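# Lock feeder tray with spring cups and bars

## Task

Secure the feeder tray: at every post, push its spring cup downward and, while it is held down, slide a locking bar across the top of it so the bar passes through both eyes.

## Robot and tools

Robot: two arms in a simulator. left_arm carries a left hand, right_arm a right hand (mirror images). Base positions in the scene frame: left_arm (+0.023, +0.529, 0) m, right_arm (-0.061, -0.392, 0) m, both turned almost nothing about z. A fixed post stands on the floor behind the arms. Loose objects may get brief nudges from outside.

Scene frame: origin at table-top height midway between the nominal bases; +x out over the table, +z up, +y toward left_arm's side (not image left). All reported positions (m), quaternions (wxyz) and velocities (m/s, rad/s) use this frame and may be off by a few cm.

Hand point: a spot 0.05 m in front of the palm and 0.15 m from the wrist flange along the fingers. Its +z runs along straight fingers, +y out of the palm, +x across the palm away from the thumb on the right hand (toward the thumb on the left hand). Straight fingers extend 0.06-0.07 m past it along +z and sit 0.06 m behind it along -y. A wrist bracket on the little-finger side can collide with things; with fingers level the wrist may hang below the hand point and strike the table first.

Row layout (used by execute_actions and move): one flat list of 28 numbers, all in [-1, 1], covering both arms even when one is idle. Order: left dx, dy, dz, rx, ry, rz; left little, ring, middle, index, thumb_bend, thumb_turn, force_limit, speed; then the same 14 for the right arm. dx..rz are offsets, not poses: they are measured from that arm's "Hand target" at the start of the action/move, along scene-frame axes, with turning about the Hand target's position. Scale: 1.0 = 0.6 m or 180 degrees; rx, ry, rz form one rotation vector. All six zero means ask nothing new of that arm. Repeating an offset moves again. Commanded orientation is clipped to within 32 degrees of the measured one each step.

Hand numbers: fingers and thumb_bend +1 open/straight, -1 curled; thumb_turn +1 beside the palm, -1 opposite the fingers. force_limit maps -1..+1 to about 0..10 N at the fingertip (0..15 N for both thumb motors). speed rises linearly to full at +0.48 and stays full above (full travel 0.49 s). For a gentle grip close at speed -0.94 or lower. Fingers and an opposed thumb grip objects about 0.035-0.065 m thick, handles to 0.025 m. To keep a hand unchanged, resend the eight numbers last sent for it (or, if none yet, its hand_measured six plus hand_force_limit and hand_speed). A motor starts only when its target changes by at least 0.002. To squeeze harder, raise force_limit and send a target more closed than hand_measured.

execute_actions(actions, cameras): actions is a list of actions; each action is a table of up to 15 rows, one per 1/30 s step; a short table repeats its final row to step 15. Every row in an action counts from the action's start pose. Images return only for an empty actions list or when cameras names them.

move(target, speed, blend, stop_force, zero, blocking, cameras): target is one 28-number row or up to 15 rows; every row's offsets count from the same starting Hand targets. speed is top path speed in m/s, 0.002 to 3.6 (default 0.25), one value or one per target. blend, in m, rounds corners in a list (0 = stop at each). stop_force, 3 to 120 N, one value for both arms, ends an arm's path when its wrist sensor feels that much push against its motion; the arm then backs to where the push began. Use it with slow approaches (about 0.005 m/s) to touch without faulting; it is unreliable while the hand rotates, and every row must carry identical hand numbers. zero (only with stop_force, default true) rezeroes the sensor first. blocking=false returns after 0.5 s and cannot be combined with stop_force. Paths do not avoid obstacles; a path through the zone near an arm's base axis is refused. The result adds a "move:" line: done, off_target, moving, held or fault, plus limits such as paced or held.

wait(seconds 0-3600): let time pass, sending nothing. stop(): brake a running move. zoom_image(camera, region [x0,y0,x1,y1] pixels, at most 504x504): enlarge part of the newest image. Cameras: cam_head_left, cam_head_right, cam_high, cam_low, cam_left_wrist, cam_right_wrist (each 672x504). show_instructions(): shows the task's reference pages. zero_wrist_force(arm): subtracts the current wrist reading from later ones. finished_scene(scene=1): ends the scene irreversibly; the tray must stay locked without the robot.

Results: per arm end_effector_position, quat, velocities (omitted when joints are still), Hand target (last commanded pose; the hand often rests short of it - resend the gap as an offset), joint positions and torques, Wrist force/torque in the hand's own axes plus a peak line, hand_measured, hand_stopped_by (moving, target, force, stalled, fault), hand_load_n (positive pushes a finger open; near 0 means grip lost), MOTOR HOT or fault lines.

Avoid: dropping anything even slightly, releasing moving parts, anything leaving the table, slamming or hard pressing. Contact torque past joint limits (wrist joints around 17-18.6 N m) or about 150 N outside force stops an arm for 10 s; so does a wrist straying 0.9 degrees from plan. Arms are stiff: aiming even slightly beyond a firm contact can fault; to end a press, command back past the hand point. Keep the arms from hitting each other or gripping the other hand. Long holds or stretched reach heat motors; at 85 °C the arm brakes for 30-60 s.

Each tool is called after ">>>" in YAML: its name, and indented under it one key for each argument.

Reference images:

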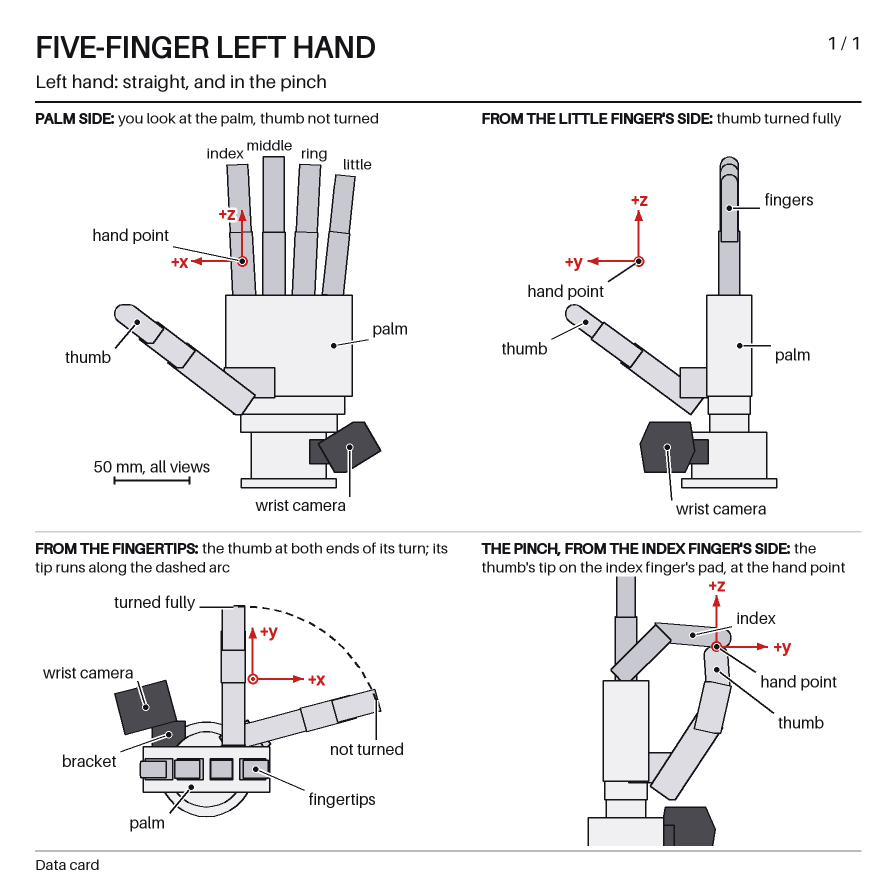

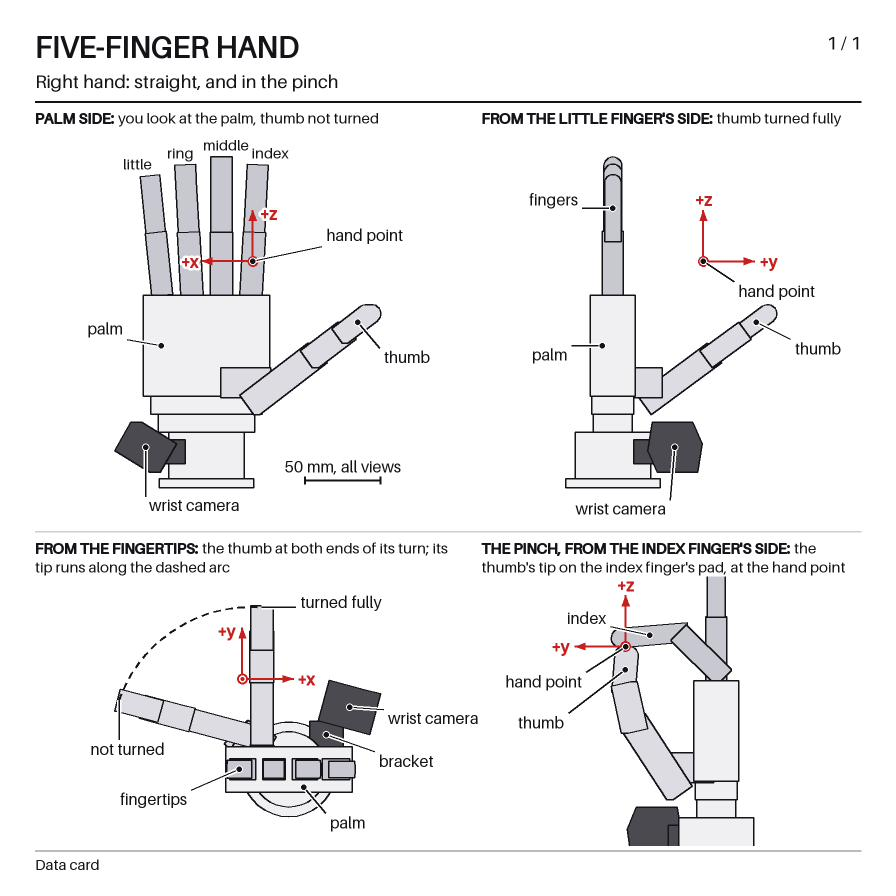

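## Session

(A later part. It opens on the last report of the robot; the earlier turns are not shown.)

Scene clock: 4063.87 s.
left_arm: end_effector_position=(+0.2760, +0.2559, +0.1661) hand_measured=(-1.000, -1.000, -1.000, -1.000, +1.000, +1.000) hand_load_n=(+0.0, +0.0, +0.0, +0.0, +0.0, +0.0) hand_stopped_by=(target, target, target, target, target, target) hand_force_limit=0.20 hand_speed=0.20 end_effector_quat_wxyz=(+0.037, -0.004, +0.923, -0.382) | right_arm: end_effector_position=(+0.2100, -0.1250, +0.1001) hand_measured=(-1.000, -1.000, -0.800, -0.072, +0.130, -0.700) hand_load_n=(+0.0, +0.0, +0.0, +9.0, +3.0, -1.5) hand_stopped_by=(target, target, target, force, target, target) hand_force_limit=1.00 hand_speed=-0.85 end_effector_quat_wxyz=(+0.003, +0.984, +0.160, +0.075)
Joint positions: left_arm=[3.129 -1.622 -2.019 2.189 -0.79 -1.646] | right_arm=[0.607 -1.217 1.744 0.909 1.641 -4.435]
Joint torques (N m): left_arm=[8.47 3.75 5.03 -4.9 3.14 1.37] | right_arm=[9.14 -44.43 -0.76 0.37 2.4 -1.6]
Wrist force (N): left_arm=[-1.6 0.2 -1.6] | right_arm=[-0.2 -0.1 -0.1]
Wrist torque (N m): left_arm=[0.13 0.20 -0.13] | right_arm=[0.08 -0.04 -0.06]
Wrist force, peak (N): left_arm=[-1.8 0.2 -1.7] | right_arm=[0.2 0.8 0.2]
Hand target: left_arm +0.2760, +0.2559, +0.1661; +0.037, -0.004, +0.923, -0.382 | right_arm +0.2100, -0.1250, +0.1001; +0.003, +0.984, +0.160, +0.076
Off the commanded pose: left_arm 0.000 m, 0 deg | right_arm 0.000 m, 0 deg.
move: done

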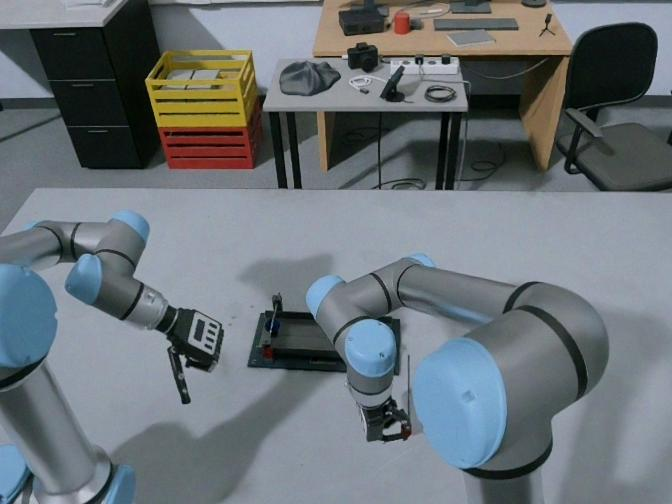

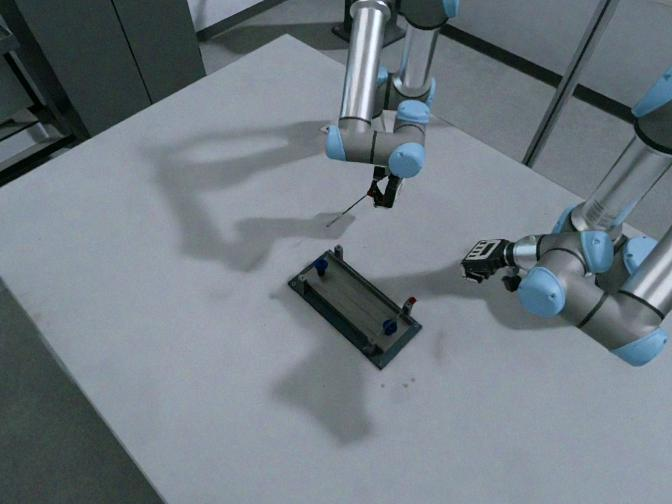

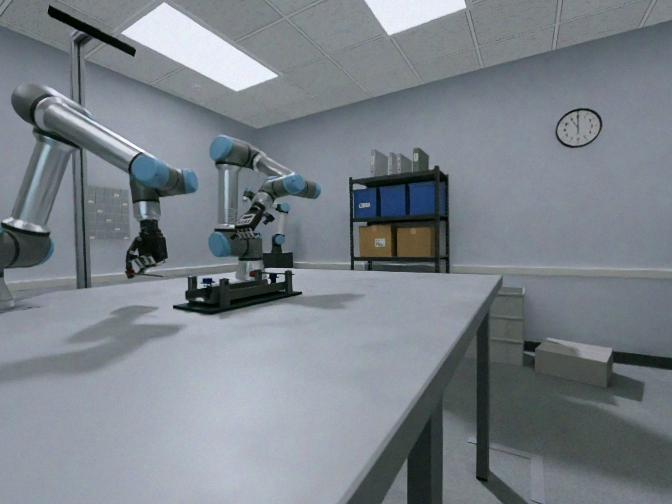

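>>> move:
  target: [0,0,0,0,0,0,-1,-1,-1,-1,1,1,0.2,0.2,0,0.0333,-0.0083,0,0,0,-1,-1,-0.8,-0.6,0.13,-0.7,1.0,-0.85]
  speed: 0.06
  cameras: ["cam_head_right","cam_high","cam_low"]

>>> zoom_image:
  camera: "cam_low"
  region: [120, 235, 240, 325]

>>> zoom_image:
  camera: "cam_head_right"
  region: [340, 310, 460, 430]

>>> zoom_image:
  camera: "cam_high"
  region: [290, 180, 390, 280]

Scene clock: 4140.80 s.
left_arm: end_effector_position=(+0.2760, +0.2559, +0.1661) hand_measured=(-1.000, -1.000, -1.000, -1.000, +1.000, +1.000) hand_load_n=(+0.0, +0.0, +0.0, +0.0, +0.0, +0.0) hand_stopped_by=(target, target, target, target, target, target) hand_force_limit=0.20 hand_speed=0.20 end_effector_quat_wxyz=(+0.037, -0.004, +0.923, -0.382) | right_arm: end_effector_position=(+0.2100, -0.1051, +0.0951) hand_measured=(-1.000, -1.000, -0.800, -0.072, +0.130, -0.700) hand_load_n=(+0.0, +0.0, +0.0, +9.0, +2.5, -2.0) hand_stopped_by=(target, target, target, force, target, target) hand_force_limit=1.00 hand_speed=-0.85 end_effector_quat_wxyz=(+0.003, +0.984, +0.160, +0.076)
Joint positions: left_arm=[3.129 -1.622 -2.019 2.189 -0.79 -1.646] | right_arm=[0.648 -1.175 1.7 0.915 1.646 -4.394]
Joint torques (N m): left_arm=[9.31 3.63 5.36 -4.91 3.26 1.39] | right_arm=[9.23 -14.63 -33.95 4.64 2.4 1.39]
Wrist force (N): left_arm=[-1.6 0.3 -1.4] | right_arm=[-0.2 0.0 0.2]
Wrist torque (N m): left_arm=[0.15 0.20 -0.13] | right_arm=[0.07 -0.05 -0.06]
Wrist force, peak (N): left_arm=[-1.9 0.2 -1.7] | right_arm=[-0.6 -0.3 0.3]
Hand target: left_arm +0.2760, +0.2559, +0.1661; +0.037, -0.004, +0.923, -0.382 | right_arm +0.2100, -0.1050, +0.0951; +0.003, +0.984, +0.160, +0.076
Off the commanded pose: left_arm 0.000 m, 0 deg | right_arm 0.000 m, 0 deg.
move: done

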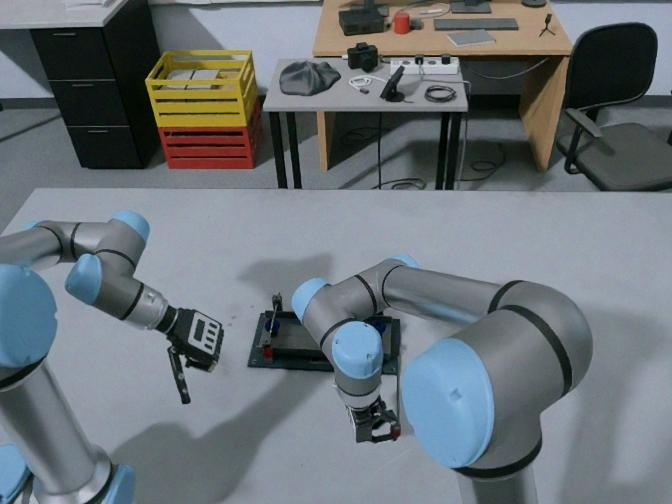

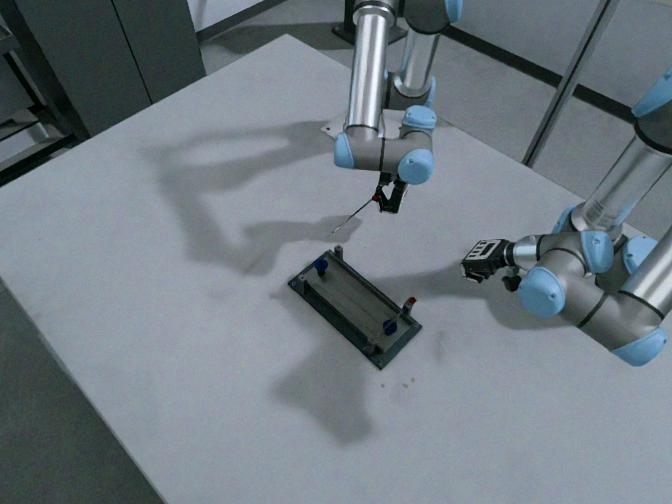

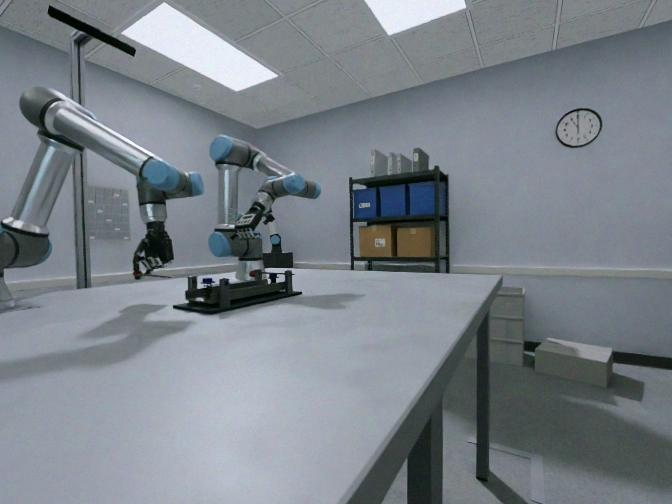

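Scaled by 4.200 from the camera's image (finer frame: 960x720).

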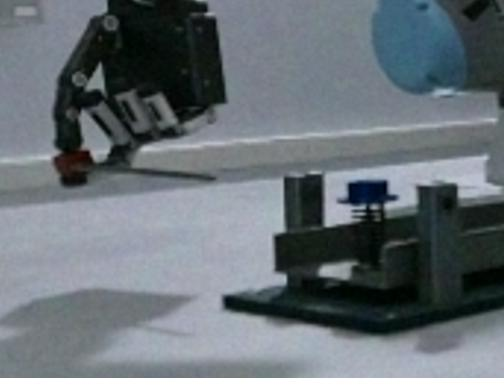

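Scaled by 4.200 from the camera's image (finer frame: 960x720).

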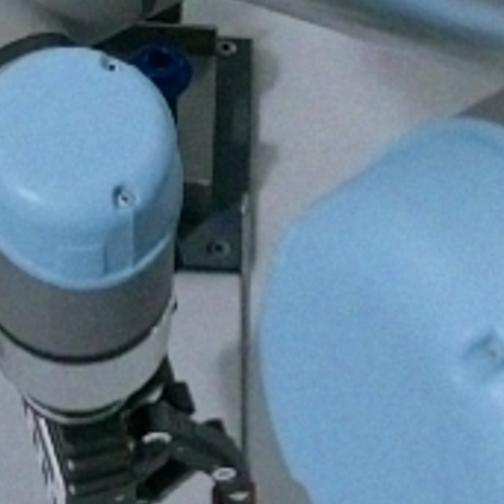

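Scaled by 5.040 from the camera's image (finer frame: 960x720).

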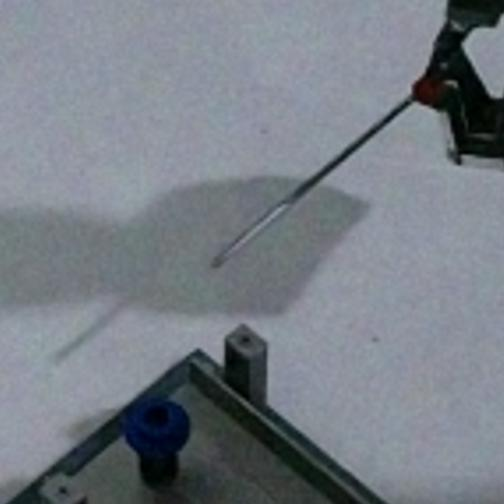

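>>> move:
  target: [0,0,0,0,0,0,-1,-1,-1,-1,1,1,0.2,0.2,-0.05,0.06,-0.0133,0,0,0,-1,-1,-0.8,-0.6,0.13,-0.7,1.0,-0.85]
  speed: 0.06
  cameras: ["cam_head_right","cam_high","cam_low"]

>>> zoom_image:
  camera: "cam_low"
  region: [140, 250, 240, 325]

>>> zoom_image:
  camera: "cam_high"
  region: [290, 200, 390, 300]

Scene clock: 4161.27 s.
left_arm: end_effector_position=(+0.2760, +0.2559, +0.1661) hand_measured=(-1.000, -1.000, -1.000, -1.000, +1.000, +1.000) hand_load_n=(+0.0, +0.0, +0.0, +0.0, -0.5, +0.0) hand_stopped_by=(target, target, target, target, target, target) hand_force_limit=0.20 hand_speed=0.20 end_effector_quat_wxyz=(+0.037, -0.004, +0.923, -0.382) | right_arm: end_effector_position=(+0.1801, -0.0691, +0.0871) hand_measured=(-1.000, -1.000, -0.800, -0.072, +0.130, -0.700) hand_load_n=(+0.0, +0.0, +0.0, +9.0, +2.5, -1.5) hand_stopped_by=(target, target, target, force, target, target) hand_force_limit=1.00 hand_speed=-0.85 end_effector_quat_wxyz=(+0.003, +0.984, +0.160, +0.076)
Joint positions: left_arm=[3.129 -1.622 -2.019 2.189 -0.79 -1.646] | right_arm=[0.762 -1.133 1.662 0.92 1.661 -4.281]
Joint torques (N m): left_arm=[9.21 3.89 5.04 -5.02 3.04 1.56] | right_arm=[8.45 -14.89 -33.44 4.83 2.45 1.47]
Wrist force (N): left_arm=[-1.7 0.2 -1.4] | right_arm=[-0.3 0.0 0.1]
Wrist torque (N m): left_arm=[0.12 0.22 -0.13] | right_arm=[0.08 -0.05 -0.05]
Wrist force, peak (N): left_arm=[-1.9 0.4 -1.7] | right_arm=[-0.6 0.2 0.3]
Hand target: left_arm +0.2760, +0.2559, +0.1661; +0.037, -0.004, +0.923, -0.382 | right_arm +0.1800, -0.0690, +0.0871; +0.003, +0.984, +0.160, +0.076
Off the commanded pose: left_arm 0.000 m, 0 deg | right_arm 0.000 m, 0 deg.
move: done

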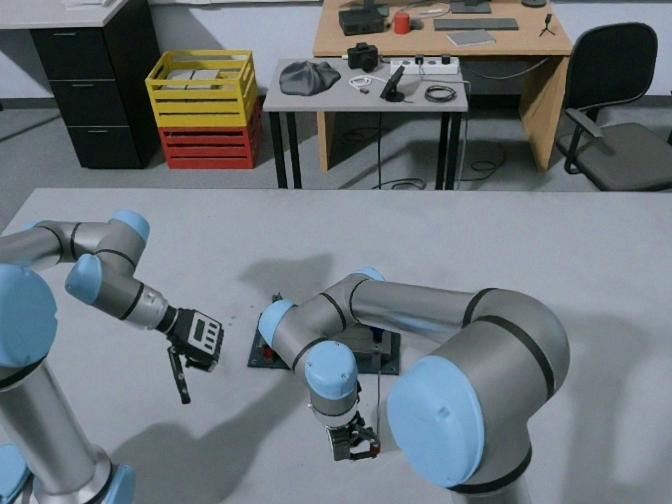

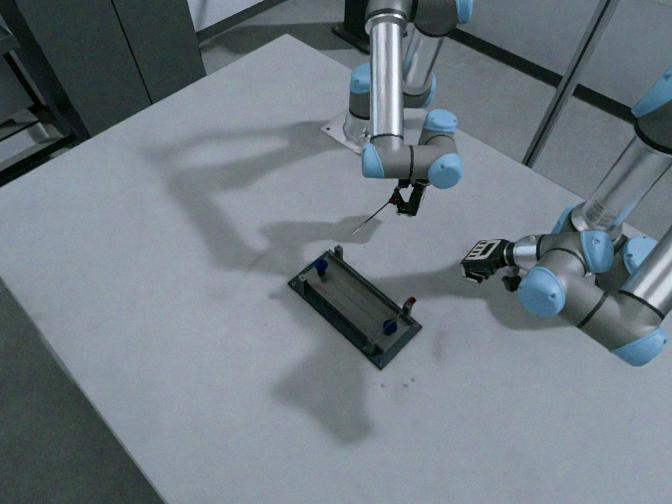

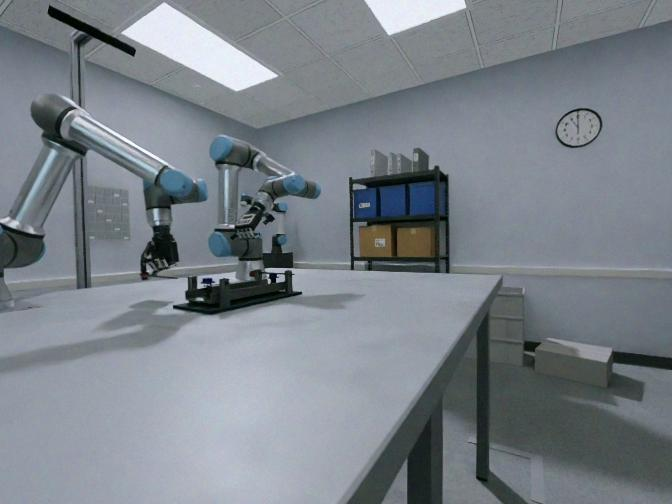

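Scaled by 5.040 from the camera's image (finer frame: 960x720).

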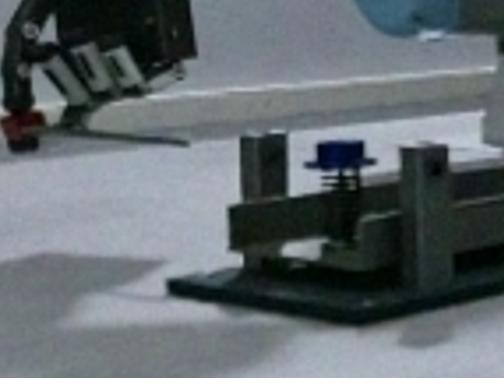

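Scaled by 5.040 from the camera's image (finer frame: 960x720).

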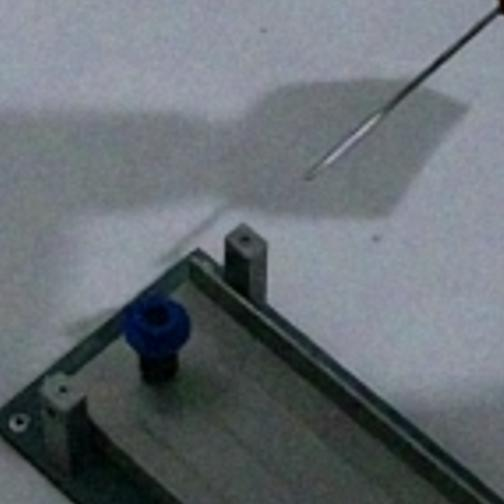

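>>> zoom_image:
  camera: "cam_head_right"
  region: [340, 310, 440, 460]

Scaled by 3.360 from the camera's image (finer frame: 960x720).

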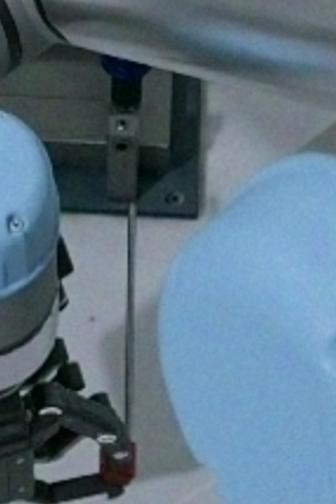

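>>> move:
  target: [0,0,0,0,0,0,-1,-1,-1,-1,1,1,0.2,0.2,0,0.0213,0,0,0,-0.0106,-1,-1,-0.8,-0.6,0.13,-0.7,1.0,-0.85]
  speed: 0.04
  cameras: ["cam_head_right","cam_high","cam_low"]

>>> zoom_image:
  camera: "cam_low"
  region: [140, 250, 240, 325]

>>> zoom_image:
  camera: "cam_high"
  region: [290, 200, 390, 300]

>>> zoom_image:
  camera: "cam_head_right"
  region: [340, 310, 440, 460]

Scene clock: 4202.00 s.
left_arm: end_effector_position=(+0.2760, +0.2559, +0.1661) hand_measured=(-1.000, -1.000, -1.000, -1.000, +1.000, +1.000) hand_load_n=(+0.0, +0.0, +0.0, +0.5, +0.0, +0.0) hand_stopped_by=(target, target, target, target, target, target) hand_force_limit=0.20 hand_speed=0.20 end_effector_quat_wxyz=(+0.037, -0.004, +0.923, -0.382) | right_arm: end_effector_position=(+0.1800, -0.0563, +0.0871) hand_measured=(-1.000, -1.000, -0.800, -0.072, +0.130, -0.700) hand_load_n=(+0.0, +0.5, +0.0, +9.0, +2.5, -2.0) hand_stopped_by=(target, target, target, force, target, target) hand_force_limit=1.00 hand_speed=-0.85 end_effector_quat_wxyz=(+0.004, +0.987, +0.143, +0.075)
Joint positions: left_arm=[3.129 -1.622 -2.019 2.189 -0.79 -1.646] | right_arm=[0.782 -1.104 1.619 0.939 1.667 -4.228]
Joint torques (N m): left_arm=[9.02 3.84 5.38 -4.87 3.23 1.41] | right_arm=[8.08 -16.3 -33.04 4.8 2.41 1.45]
Wrist force (N): left_arm=[-1.5 0.2 -1.5] | right_arm=[-0.1 -0.1 0.3]
Wrist torque (N m): left_arm=[0.13 0.18 -0.13] | right_arm=[0.05 -0.07 -0.05]
Wrist force, peak (N): left_arm=[-2.0 0.3 -1.6] | right_arm=[0.3 0.8 0.1]
Hand target: left_arm +0.2760, +0.2559, +0.1661; +0.037, -0.004, +0.923, -0.382 | right_arm +0.1800, -0.0562, +0.0871; +0.004, +0.987, +0.143, +0.075
Off the commanded pose: left_arm 0.000 m, 0 deg | right_arm 0.000 m, 0 deg.
move: done

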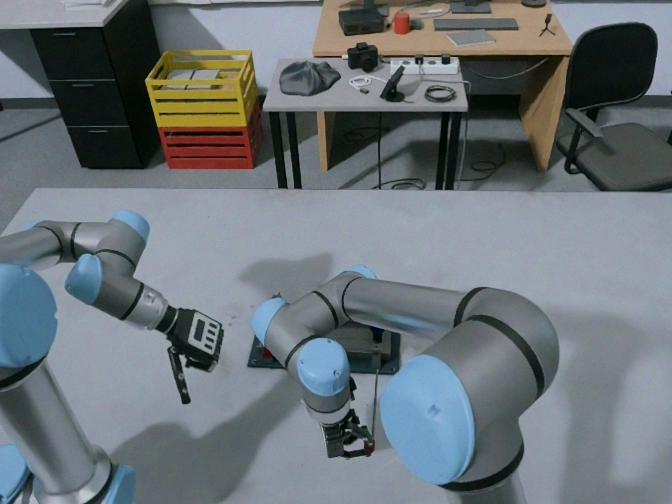

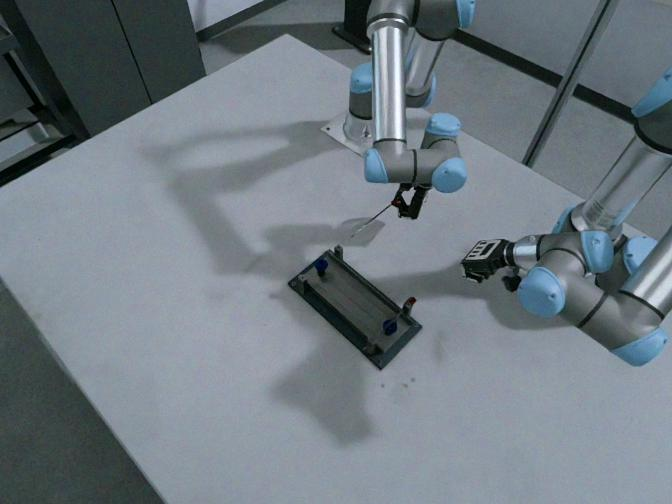

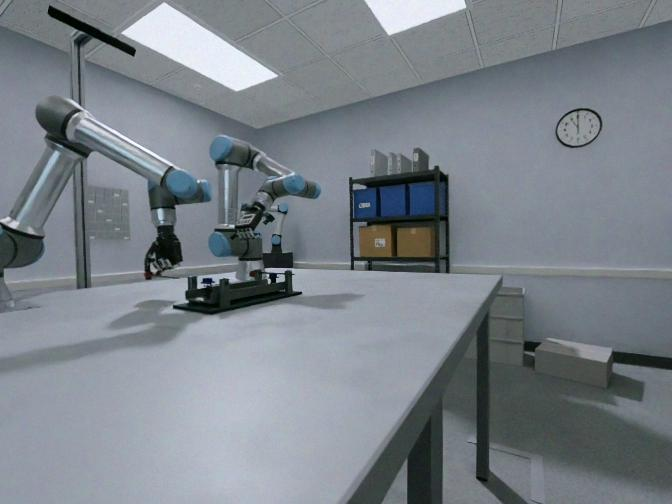

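Scaled by 5.040 from the camera's image (finer frame: 960x720).

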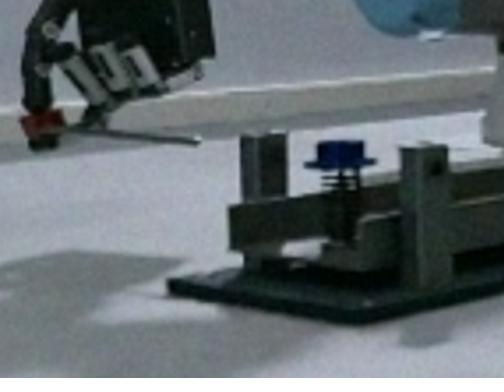

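Scaled by 5.040 from the camera's image (finer frame: 960x720).

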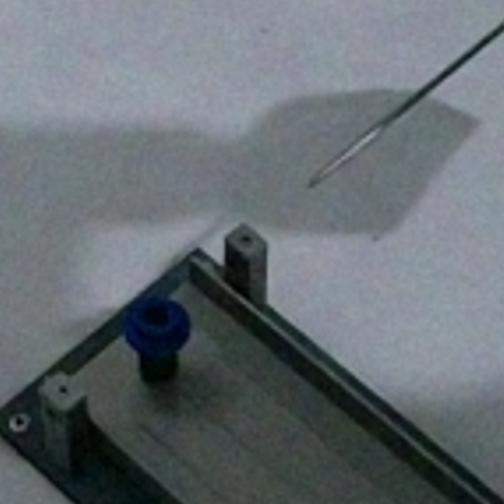

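Scaled by 3.360 from the camera's image (finer frame: 960x720).

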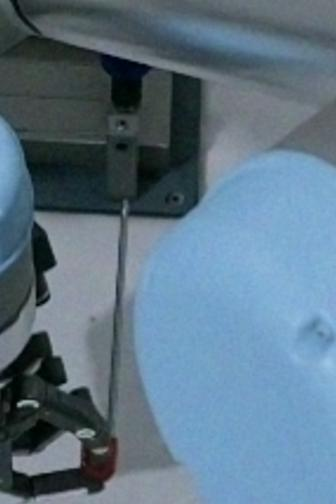

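>>> zoom_image:
  camera: "cam_low"
  region: [145, 260, 193, 296]

>>> zoom_image:
  camera: "cam_low"
  region: [185, 265, 233, 301]

Scaled by 10.500 from the camera's image (finer frame: 960x720).

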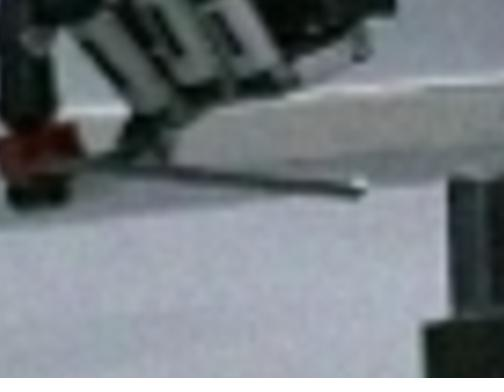

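Scaled by 10.500 from the camera's image (finer frame: 960x720).

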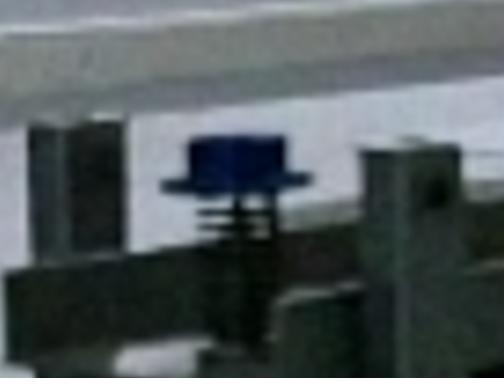

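>>> move:
  target: [0,0,0,0,0,0,-1,-1,-1,-1,1,1,0.2,0.2,0.05,0.005,-0.0058,0,0,0,-1,-1,-0.8,-0.6,0.13,-0.7,1.0,-0.85]
  speed: 0.04
  cameras: ["cam_head_right","cam_high","cam_low"]

>>> zoom_image:
  camera: "cam_low"
  region: [150, 250, 240, 318]

>>> zoom_image:
  camera: "cam_high"
  region: [290, 200, 390, 300]

>>> zoom_image:
  camera: "cam_head_right"
  region: [340, 310, 440, 460]

Scene clock: 4227.40 s.
left_arm: end_effector_position=(+0.2760, +0.2559, +0.1661) hand_measured=(-1.000, -1.000, -1.000, -1.000, +1.000, +1.000) hand_load_n=(+0.5, +0.0, +0.0, +0.0, +0.0, +0.0) hand_stopped_by=(target, target, target, target, target, target) hand_force_limit=0.20 hand_speed=0.20 end_effector_quat_wxyz=(+0.037, -0.004, +0.923, -0.382) | right_arm: end_effector_position=(+0.2098, -0.0533, +0.0836) hand_measured=(-1.000, -1.000, -0.800, -0.072, +0.130, -0.700) hand_load_n=(+0.0, +0.0, +0.0, +9.0, +2.5, -2.0) hand_stopped_by=(target, target, target, force, target, target) hand_force_limit=1.00 hand_speed=-0.85 end_effector_quat_wxyz=(+0.004, +0.987, +0.143, +0.075)
Joint positions: left_arm=[3.129 -1.622 -2.019 2.189 -0.79 -1.646] | right_arm=[0.74 -1.063 1.563 0.95 1.662 -4.269]
Joint torques (N m): left_arm=[8.78 3.27 5.19 -4.98 3.03 1.34] | right_arm=[-8.68 -18.25 -34.15 4.78 -2.01 -1.58]
Wrist force (N): left_arm=[-1.7 0.0 -1.4] | right_arm=[0.1 0.2 0.1]
Wrist torque (N m): left_arm=[0.11 0.21 -0.13] | right_arm=[0.12 -0.10 0.12]
Wrist force, peak (N): left_arm=[-1.9 0.3 -1.7] | right_arm=[-1.0 -1.2 0.0]
Hand target: left_arm +0.2760, +0.2559, +0.1661; +0.037, -0.004, +0.923, -0.382 | right_arm +0.2100, -0.0532, +0.0836; +0.004, +0.987, +0.143, +0.075
Off the commanded pose: left_arm 0.000 m, 0 deg | right_arm 0.000 m, 0 deg.
move: done

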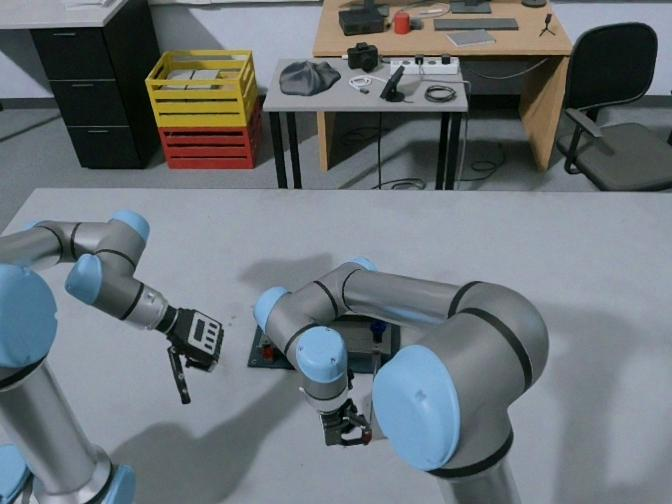

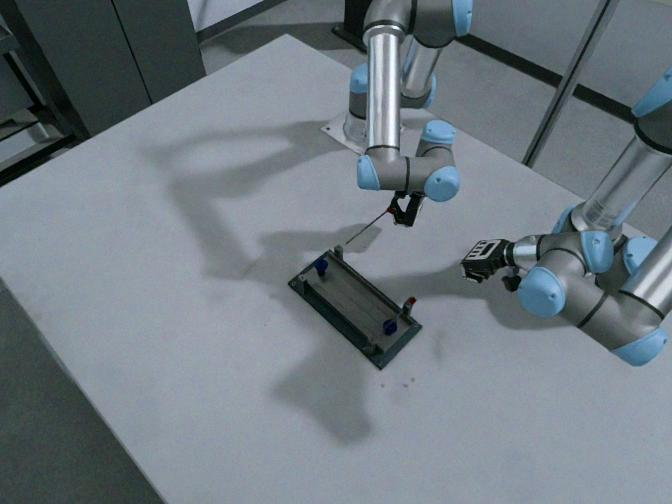

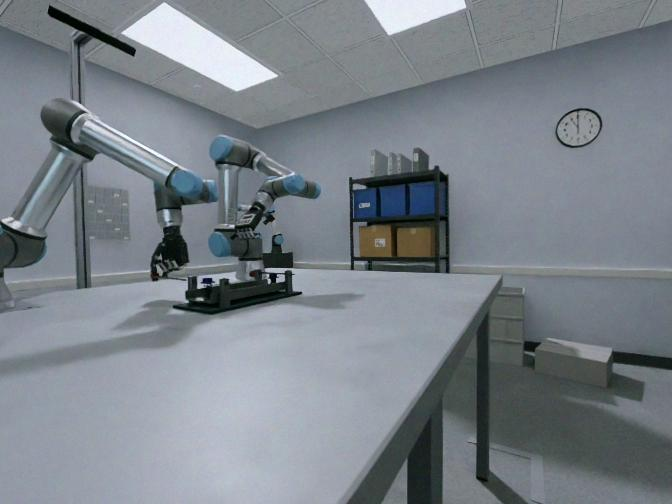

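Scaled by 5.600 from the camera's image (finer frame: 960x720).

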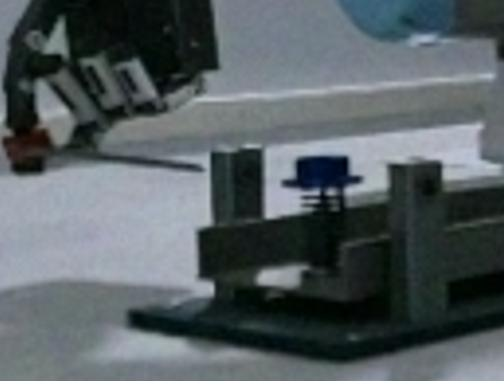

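Scaled by 5.040 from the camera's image (finer frame: 960x720).

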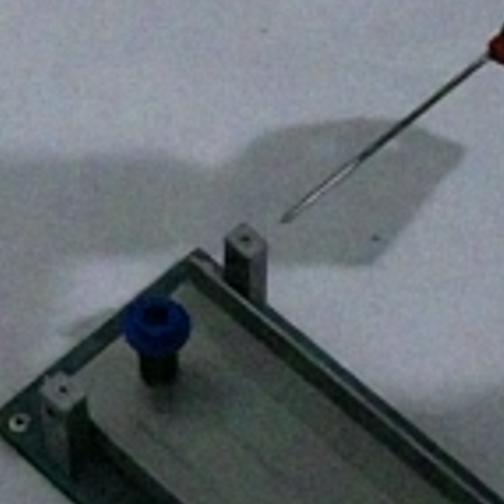

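Scaled by 3.360 from the camera's image (finer frame: 960x720).

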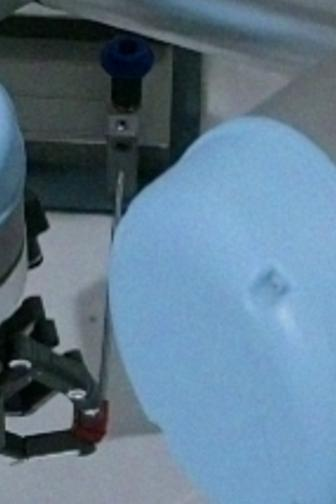

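>>> zoom_image:
  camera: "cam_low"
  region: [150, 262, 198, 298]

>>> zoom_image:
  camera: "cam_high"
  region: [330, 225, 370, 255]

Scaled by 10.500 from the camera's image (finer frame: 960x720).

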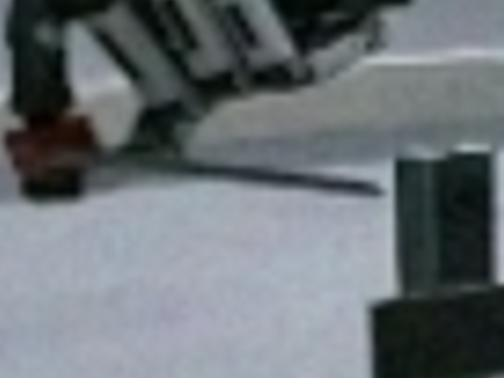

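Scaled by 12.600 from the camera's image (finer frame: 960x720).

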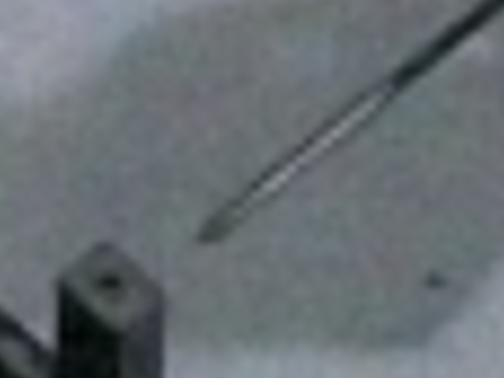

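>>> move:
  target: [0,0,0,0,0,0,-1,-1,-1,-1,1,1,0.2,0.2,0.0167,0,0.0013,0,-0.0028,0,-1,-1,-0.8,-0.6,0.13,-0.7,1.0,-0.85]
  speed: 0.02
  cameras: ["cam_high","cam_low","cam_head_right"]

>>> zoom_image:
  camera: "cam_low"
  region: [150, 262, 198, 298]

>>> zoom_image:
  camera: "cam_high"
  region: [330, 225, 370, 255]

>>> zoom_image:
  camera: "cam_head_right"
  region: [355, 330, 395, 390]

Scene clock: 4250.87 s.
left_arm: end_effector_position=(+0.2760, +0.2559, +0.1661) hand_measured=(-1.000, -1.000, -1.000, -1.000, +1.000, +1.000) hand_load_n=(+0.0, +0.5, +0.0, +0.0, +0.0, +0.0) hand_stopped_by=(target, target, target, target, target, target) hand_force_limit=0.20 hand_speed=0.20 end_effector_quat_wxyz=(+0.037, -0.004, +0.923, -0.382) | right_arm: end_effector_position=(+0.2198, -0.0532, +0.0844) hand_measured=(-1.000, -1.000, -0.800, -0.072, +0.130, -0.700) hand_load_n=(+0.0, +0.0, +0.0, +8.5, +2.5, -2.0) hand_stopped_by=(target, target, target, force, target, target) hand_force_limit=1.00 hand_speed=-0.85 end_effector_quat_wxyz=(+0.005, +0.986, +0.143, +0.080)
Joint positions: left_arm=[3.129 -1.622 -2.019 2.189 -0.79 -1.646] | right_arm=[0.729 -1.056 1.548 0.95 1.666 -4.281]
Joint torques (N m): left_arm=[9.37 3.58 5.59 -4.78 3.08 1.38] | right_arm=[-9.5 -17.97 -33.24 4.66 2.58 -1.78]
Wrist force (N): left_arm=[-1.6 0.5 -1.4] | right_arm=[-0.4 -0.2 0.0]
Wrist torque (N m): left_arm=[0.16 0.20 -0.14] | right_arm=[0.06 -0.02 0.07]
Wrist force, peak (N): left_arm=[-1.9 0.3 -1.7] | right_arm=[-0.3 -0.5 0.4]
Hand target: left_arm +0.2760, +0.2559, +0.1661; +0.037, -0.004, +0.923, -0.382 | right_arm +0.2200, -0.0532, +0.0844; +0.005, +0.986, +0.143, +0.080
Off the commanded pose: left_arm 0.000 m, 0 deg | right_arm 0.000 m, 0 deg.
move: done
Images, in order (width x height): cam_head_right 672x504, cam_high 672x504, cam_low 672x504.

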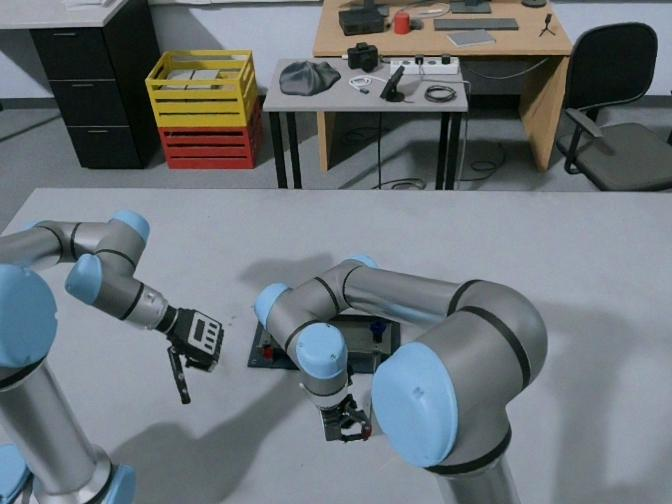

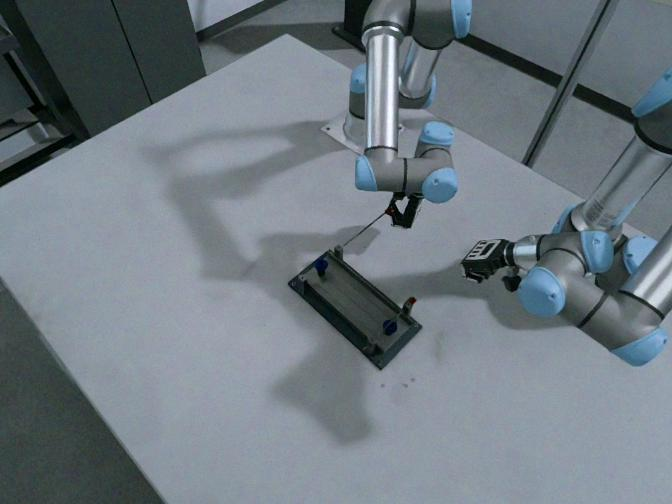

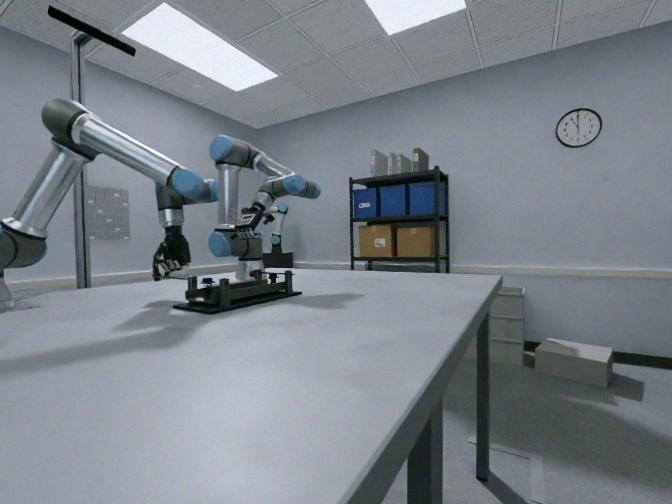

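Scaled by 10.500 from the camera's image (finer frame: 960x720).

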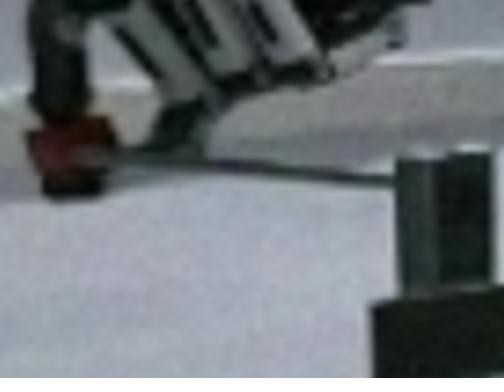

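Scaled by 12.600 from the camera's image (finer frame: 960x720).

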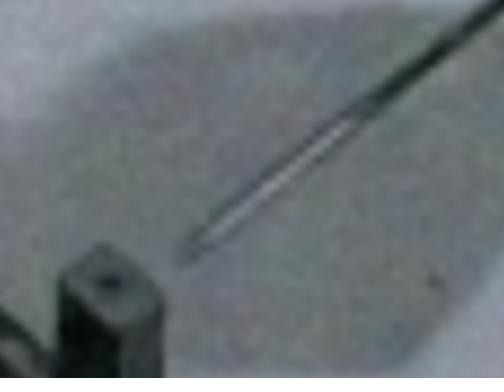

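Scaled by 8.400 from the camera's image (finer frame: 960x720).

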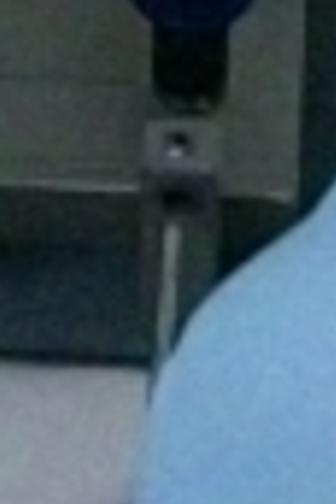

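>>> move:
  target: [0,0,0,0,0,0,-1,-1,-1,-1,1,1,0.2,0.2,0,-0.0033,0,0,0,0,-1,-1,-0.8,-0.6,0.13,-0.7,1.0,-0.85]
  speed: 0.02

>>> move:
  target: [0,0,0,0,0,0,-1,-1,-1,-1,1,1,0.2,0.2,0.0583,0,0,0,0,0,-1,-1,-0.8,-0.6,0.13,-0.7,1.0,-0.85]
  speed: 0.012
  stop_force: 3.5
  cameras: ["cam_high","cam_low","cam_head_right"]

>>> zoom_image:
  camera: "cam_low"
  region: [150, 255, 230, 315]

>>> zoom_image:
  camera: "cam_high"
  region: [320, 225, 360, 255]

>>> zoom_image:
  camera: "cam_head_right"
  region: [355, 330, 395, 390]

Scene clock: 4270.20 s.
left_arm: end_effector_position=(+0.2760, +0.2559, +0.1661) hand_measured=(-1.000, -1.000, -1.000, -1.000, +1.000, +1.000) hand_load_n=(+0.0, +0.0, +0.0, +0.0, +0.0, +0.0) hand_stopped_by=(target, target, target, target, target, target) hand_force_limit=0.20 hand_speed=0.20 end_effector_quat_wxyz=(+0.037, -0.004, +0.923, -0.382) | right_arm: end_effector_position=(+0.2200, -0.0552, +0.0844) hand_measured=(-1.000, -1.000, -0.800, -0.072, +0.130, -0.700) hand_load_n=(+0.0, +0.0, +0.0, +9.0, +3.0, -1.5) hand_stopped_by=(target, target, target, force, target, target) hand_force_limit=1.00 hand_speed=-0.85 end_effector_quat_wxyz=(+0.005, +0.986, +0.143, +0.080)
Joint positions: left_arm=[3.129 -1.622 -2.019 2.189 -0.79 -1.646] | right_arm=[0.725 -1.059 1.553 0.948 1.666 -4.285]
Joint torques (N m): left_arm=[8.67 3.81 6.67 -4.89 3.07 1.28] | right_arm=[-9.62 -52.06 -0.78 0.46 -1.99 -1.75]
Wrist force (N): left_arm=[-1.8 0.3 -1.5] | right_arm=[-0.4 -0.2 0.1]
Wrist torque (N m): left_arm=[0.14 0.21 -0.14] | right_arm=[0.06 -0.03 0.08]
Wrist force, peak (N): left_arm=[-1.8 0.3 -1.8] | right_arm=[-0.1 -0.3 0.7]
Hand target: left_arm +0.2760, +0.2559, +0.1661; +0.037, -0.004, +0.923, -0.382 | right_arm +0.2200, -0.0552, +0.0844; +0.005, +0.986, +0.143, +0.080
Off the commanded pose: left_arm 0.000 m, 0 deg | right_arm 0.000 m, 0 deg.
move: done

Scene clock: 4272.30 s.
left_arm: end_effector_position=(+0.2760, +0.2559, +0.1661) hand_measured=(-1.000, -1.000, -1.000, -1.000, +1.000, +1.000) hand_load_n=(+0.5, +0.5, +0.0, +0.0, +0.0, +0.0) hand_stopped_by=(target, target, target, target, target, target) hand_force_limit=0.20 hand_speed=0.20 end_effector_quat_wxyz=(+0.037, -0.004, +0.923, -0.382) | right_arm: end_effector_position=(+0.2311, -0.0552, +0.0844) hand_measured=(-1.000, -1.000, -0.800, -0.072, +0.130, -0.700) hand_load_n=(+0.0, +0.0, +0.0, +9.0, +3.0, -0.5) hand_stopped_by=(target, target, target, force, target, target) hand_force_limit=1.00 hand_speed=-0.85 end_effector_quat_wxyz=(+0.005, +0.986, +0.143, +0.080)
Joint positions: left_arm=[3.129 -1.622 -2.019 2.189 -0.79 -1.646] | right_arm=[0.709 -1.046 1.532 0.955 1.664 -4.301]
Joint torques (N m): left_arm=[7.49 4.06 5.4 -4.72 3.06 1.4] | right_arm=[8.77 -52.64 -0.66 0.52 2.47 1.29]
Wrist force (N): left_arm=[-1.8 0.3 -1.6] | right_arm=[0.0 -0.2 0.0]
Wrist torque (N m): left_arm=[0.15 0.22 -0.15] | right_arm=[0.06 -0.08 0.10]
Wrist force, peak (N): left_arm=[-1.9 0.2 -1.7] | right_arm=[-3.9 -1.4 0.2]
Hand target: left_arm +0.2760, +0.2559, +0.1661; +0.037, -0.004, +0.923, -0.382 | right_arm +0.2311, -0.0552, +0.0844; +0.005, +0.986, +0.143, +0.080 (not the last commanded pose)
Off the commanded pose: left_arm 0.000 m, 0 deg | right_arm 0.024 m, 0 deg.
move: contact (right_arm)
Images, in order (width x height): cam_head_right 672x504, cam_high 672x504, cam_low 672x504.

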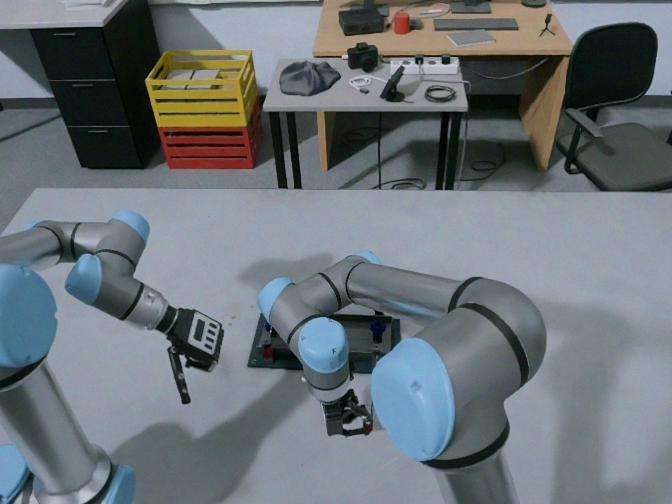

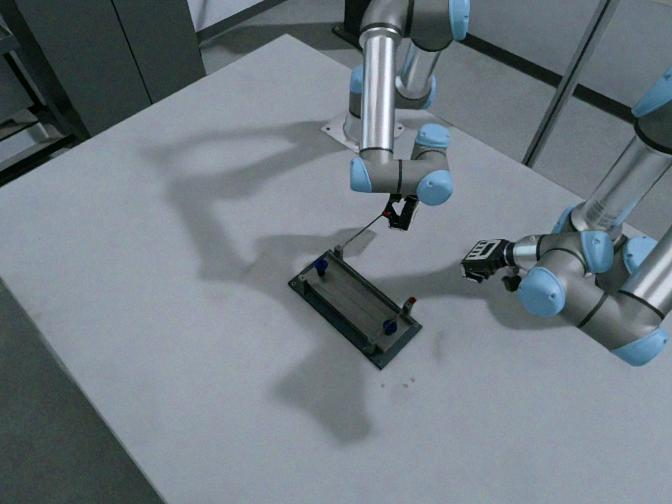

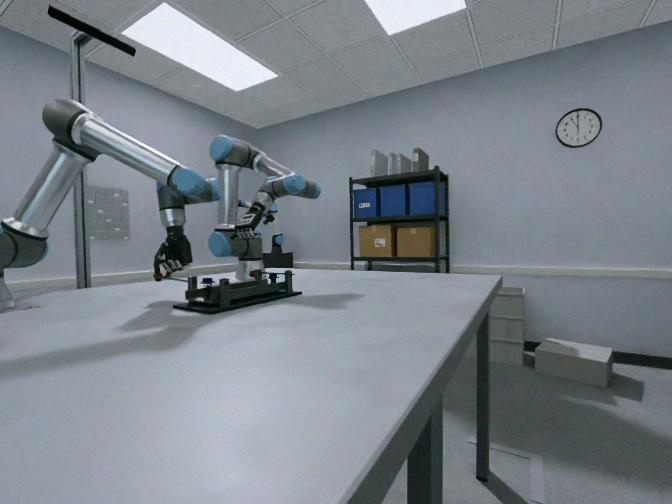

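Scaled by 6.300 from the camera's image (finer frame: 960x720).

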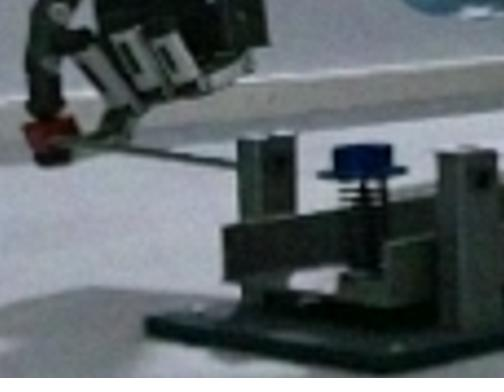

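Scaled by 12.600 from the camera's image (finer frame: 960x720).

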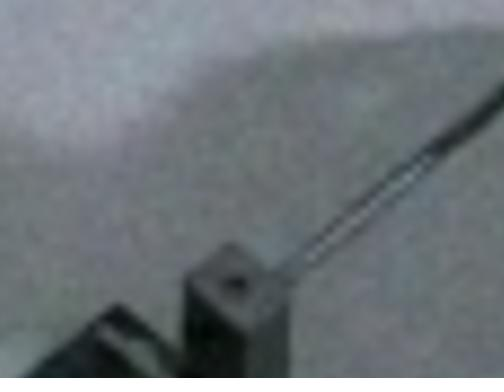

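Scaled by 8.400 from the camera's image (finer frame: 960x720).

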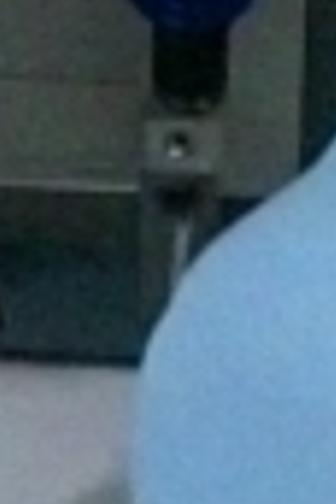

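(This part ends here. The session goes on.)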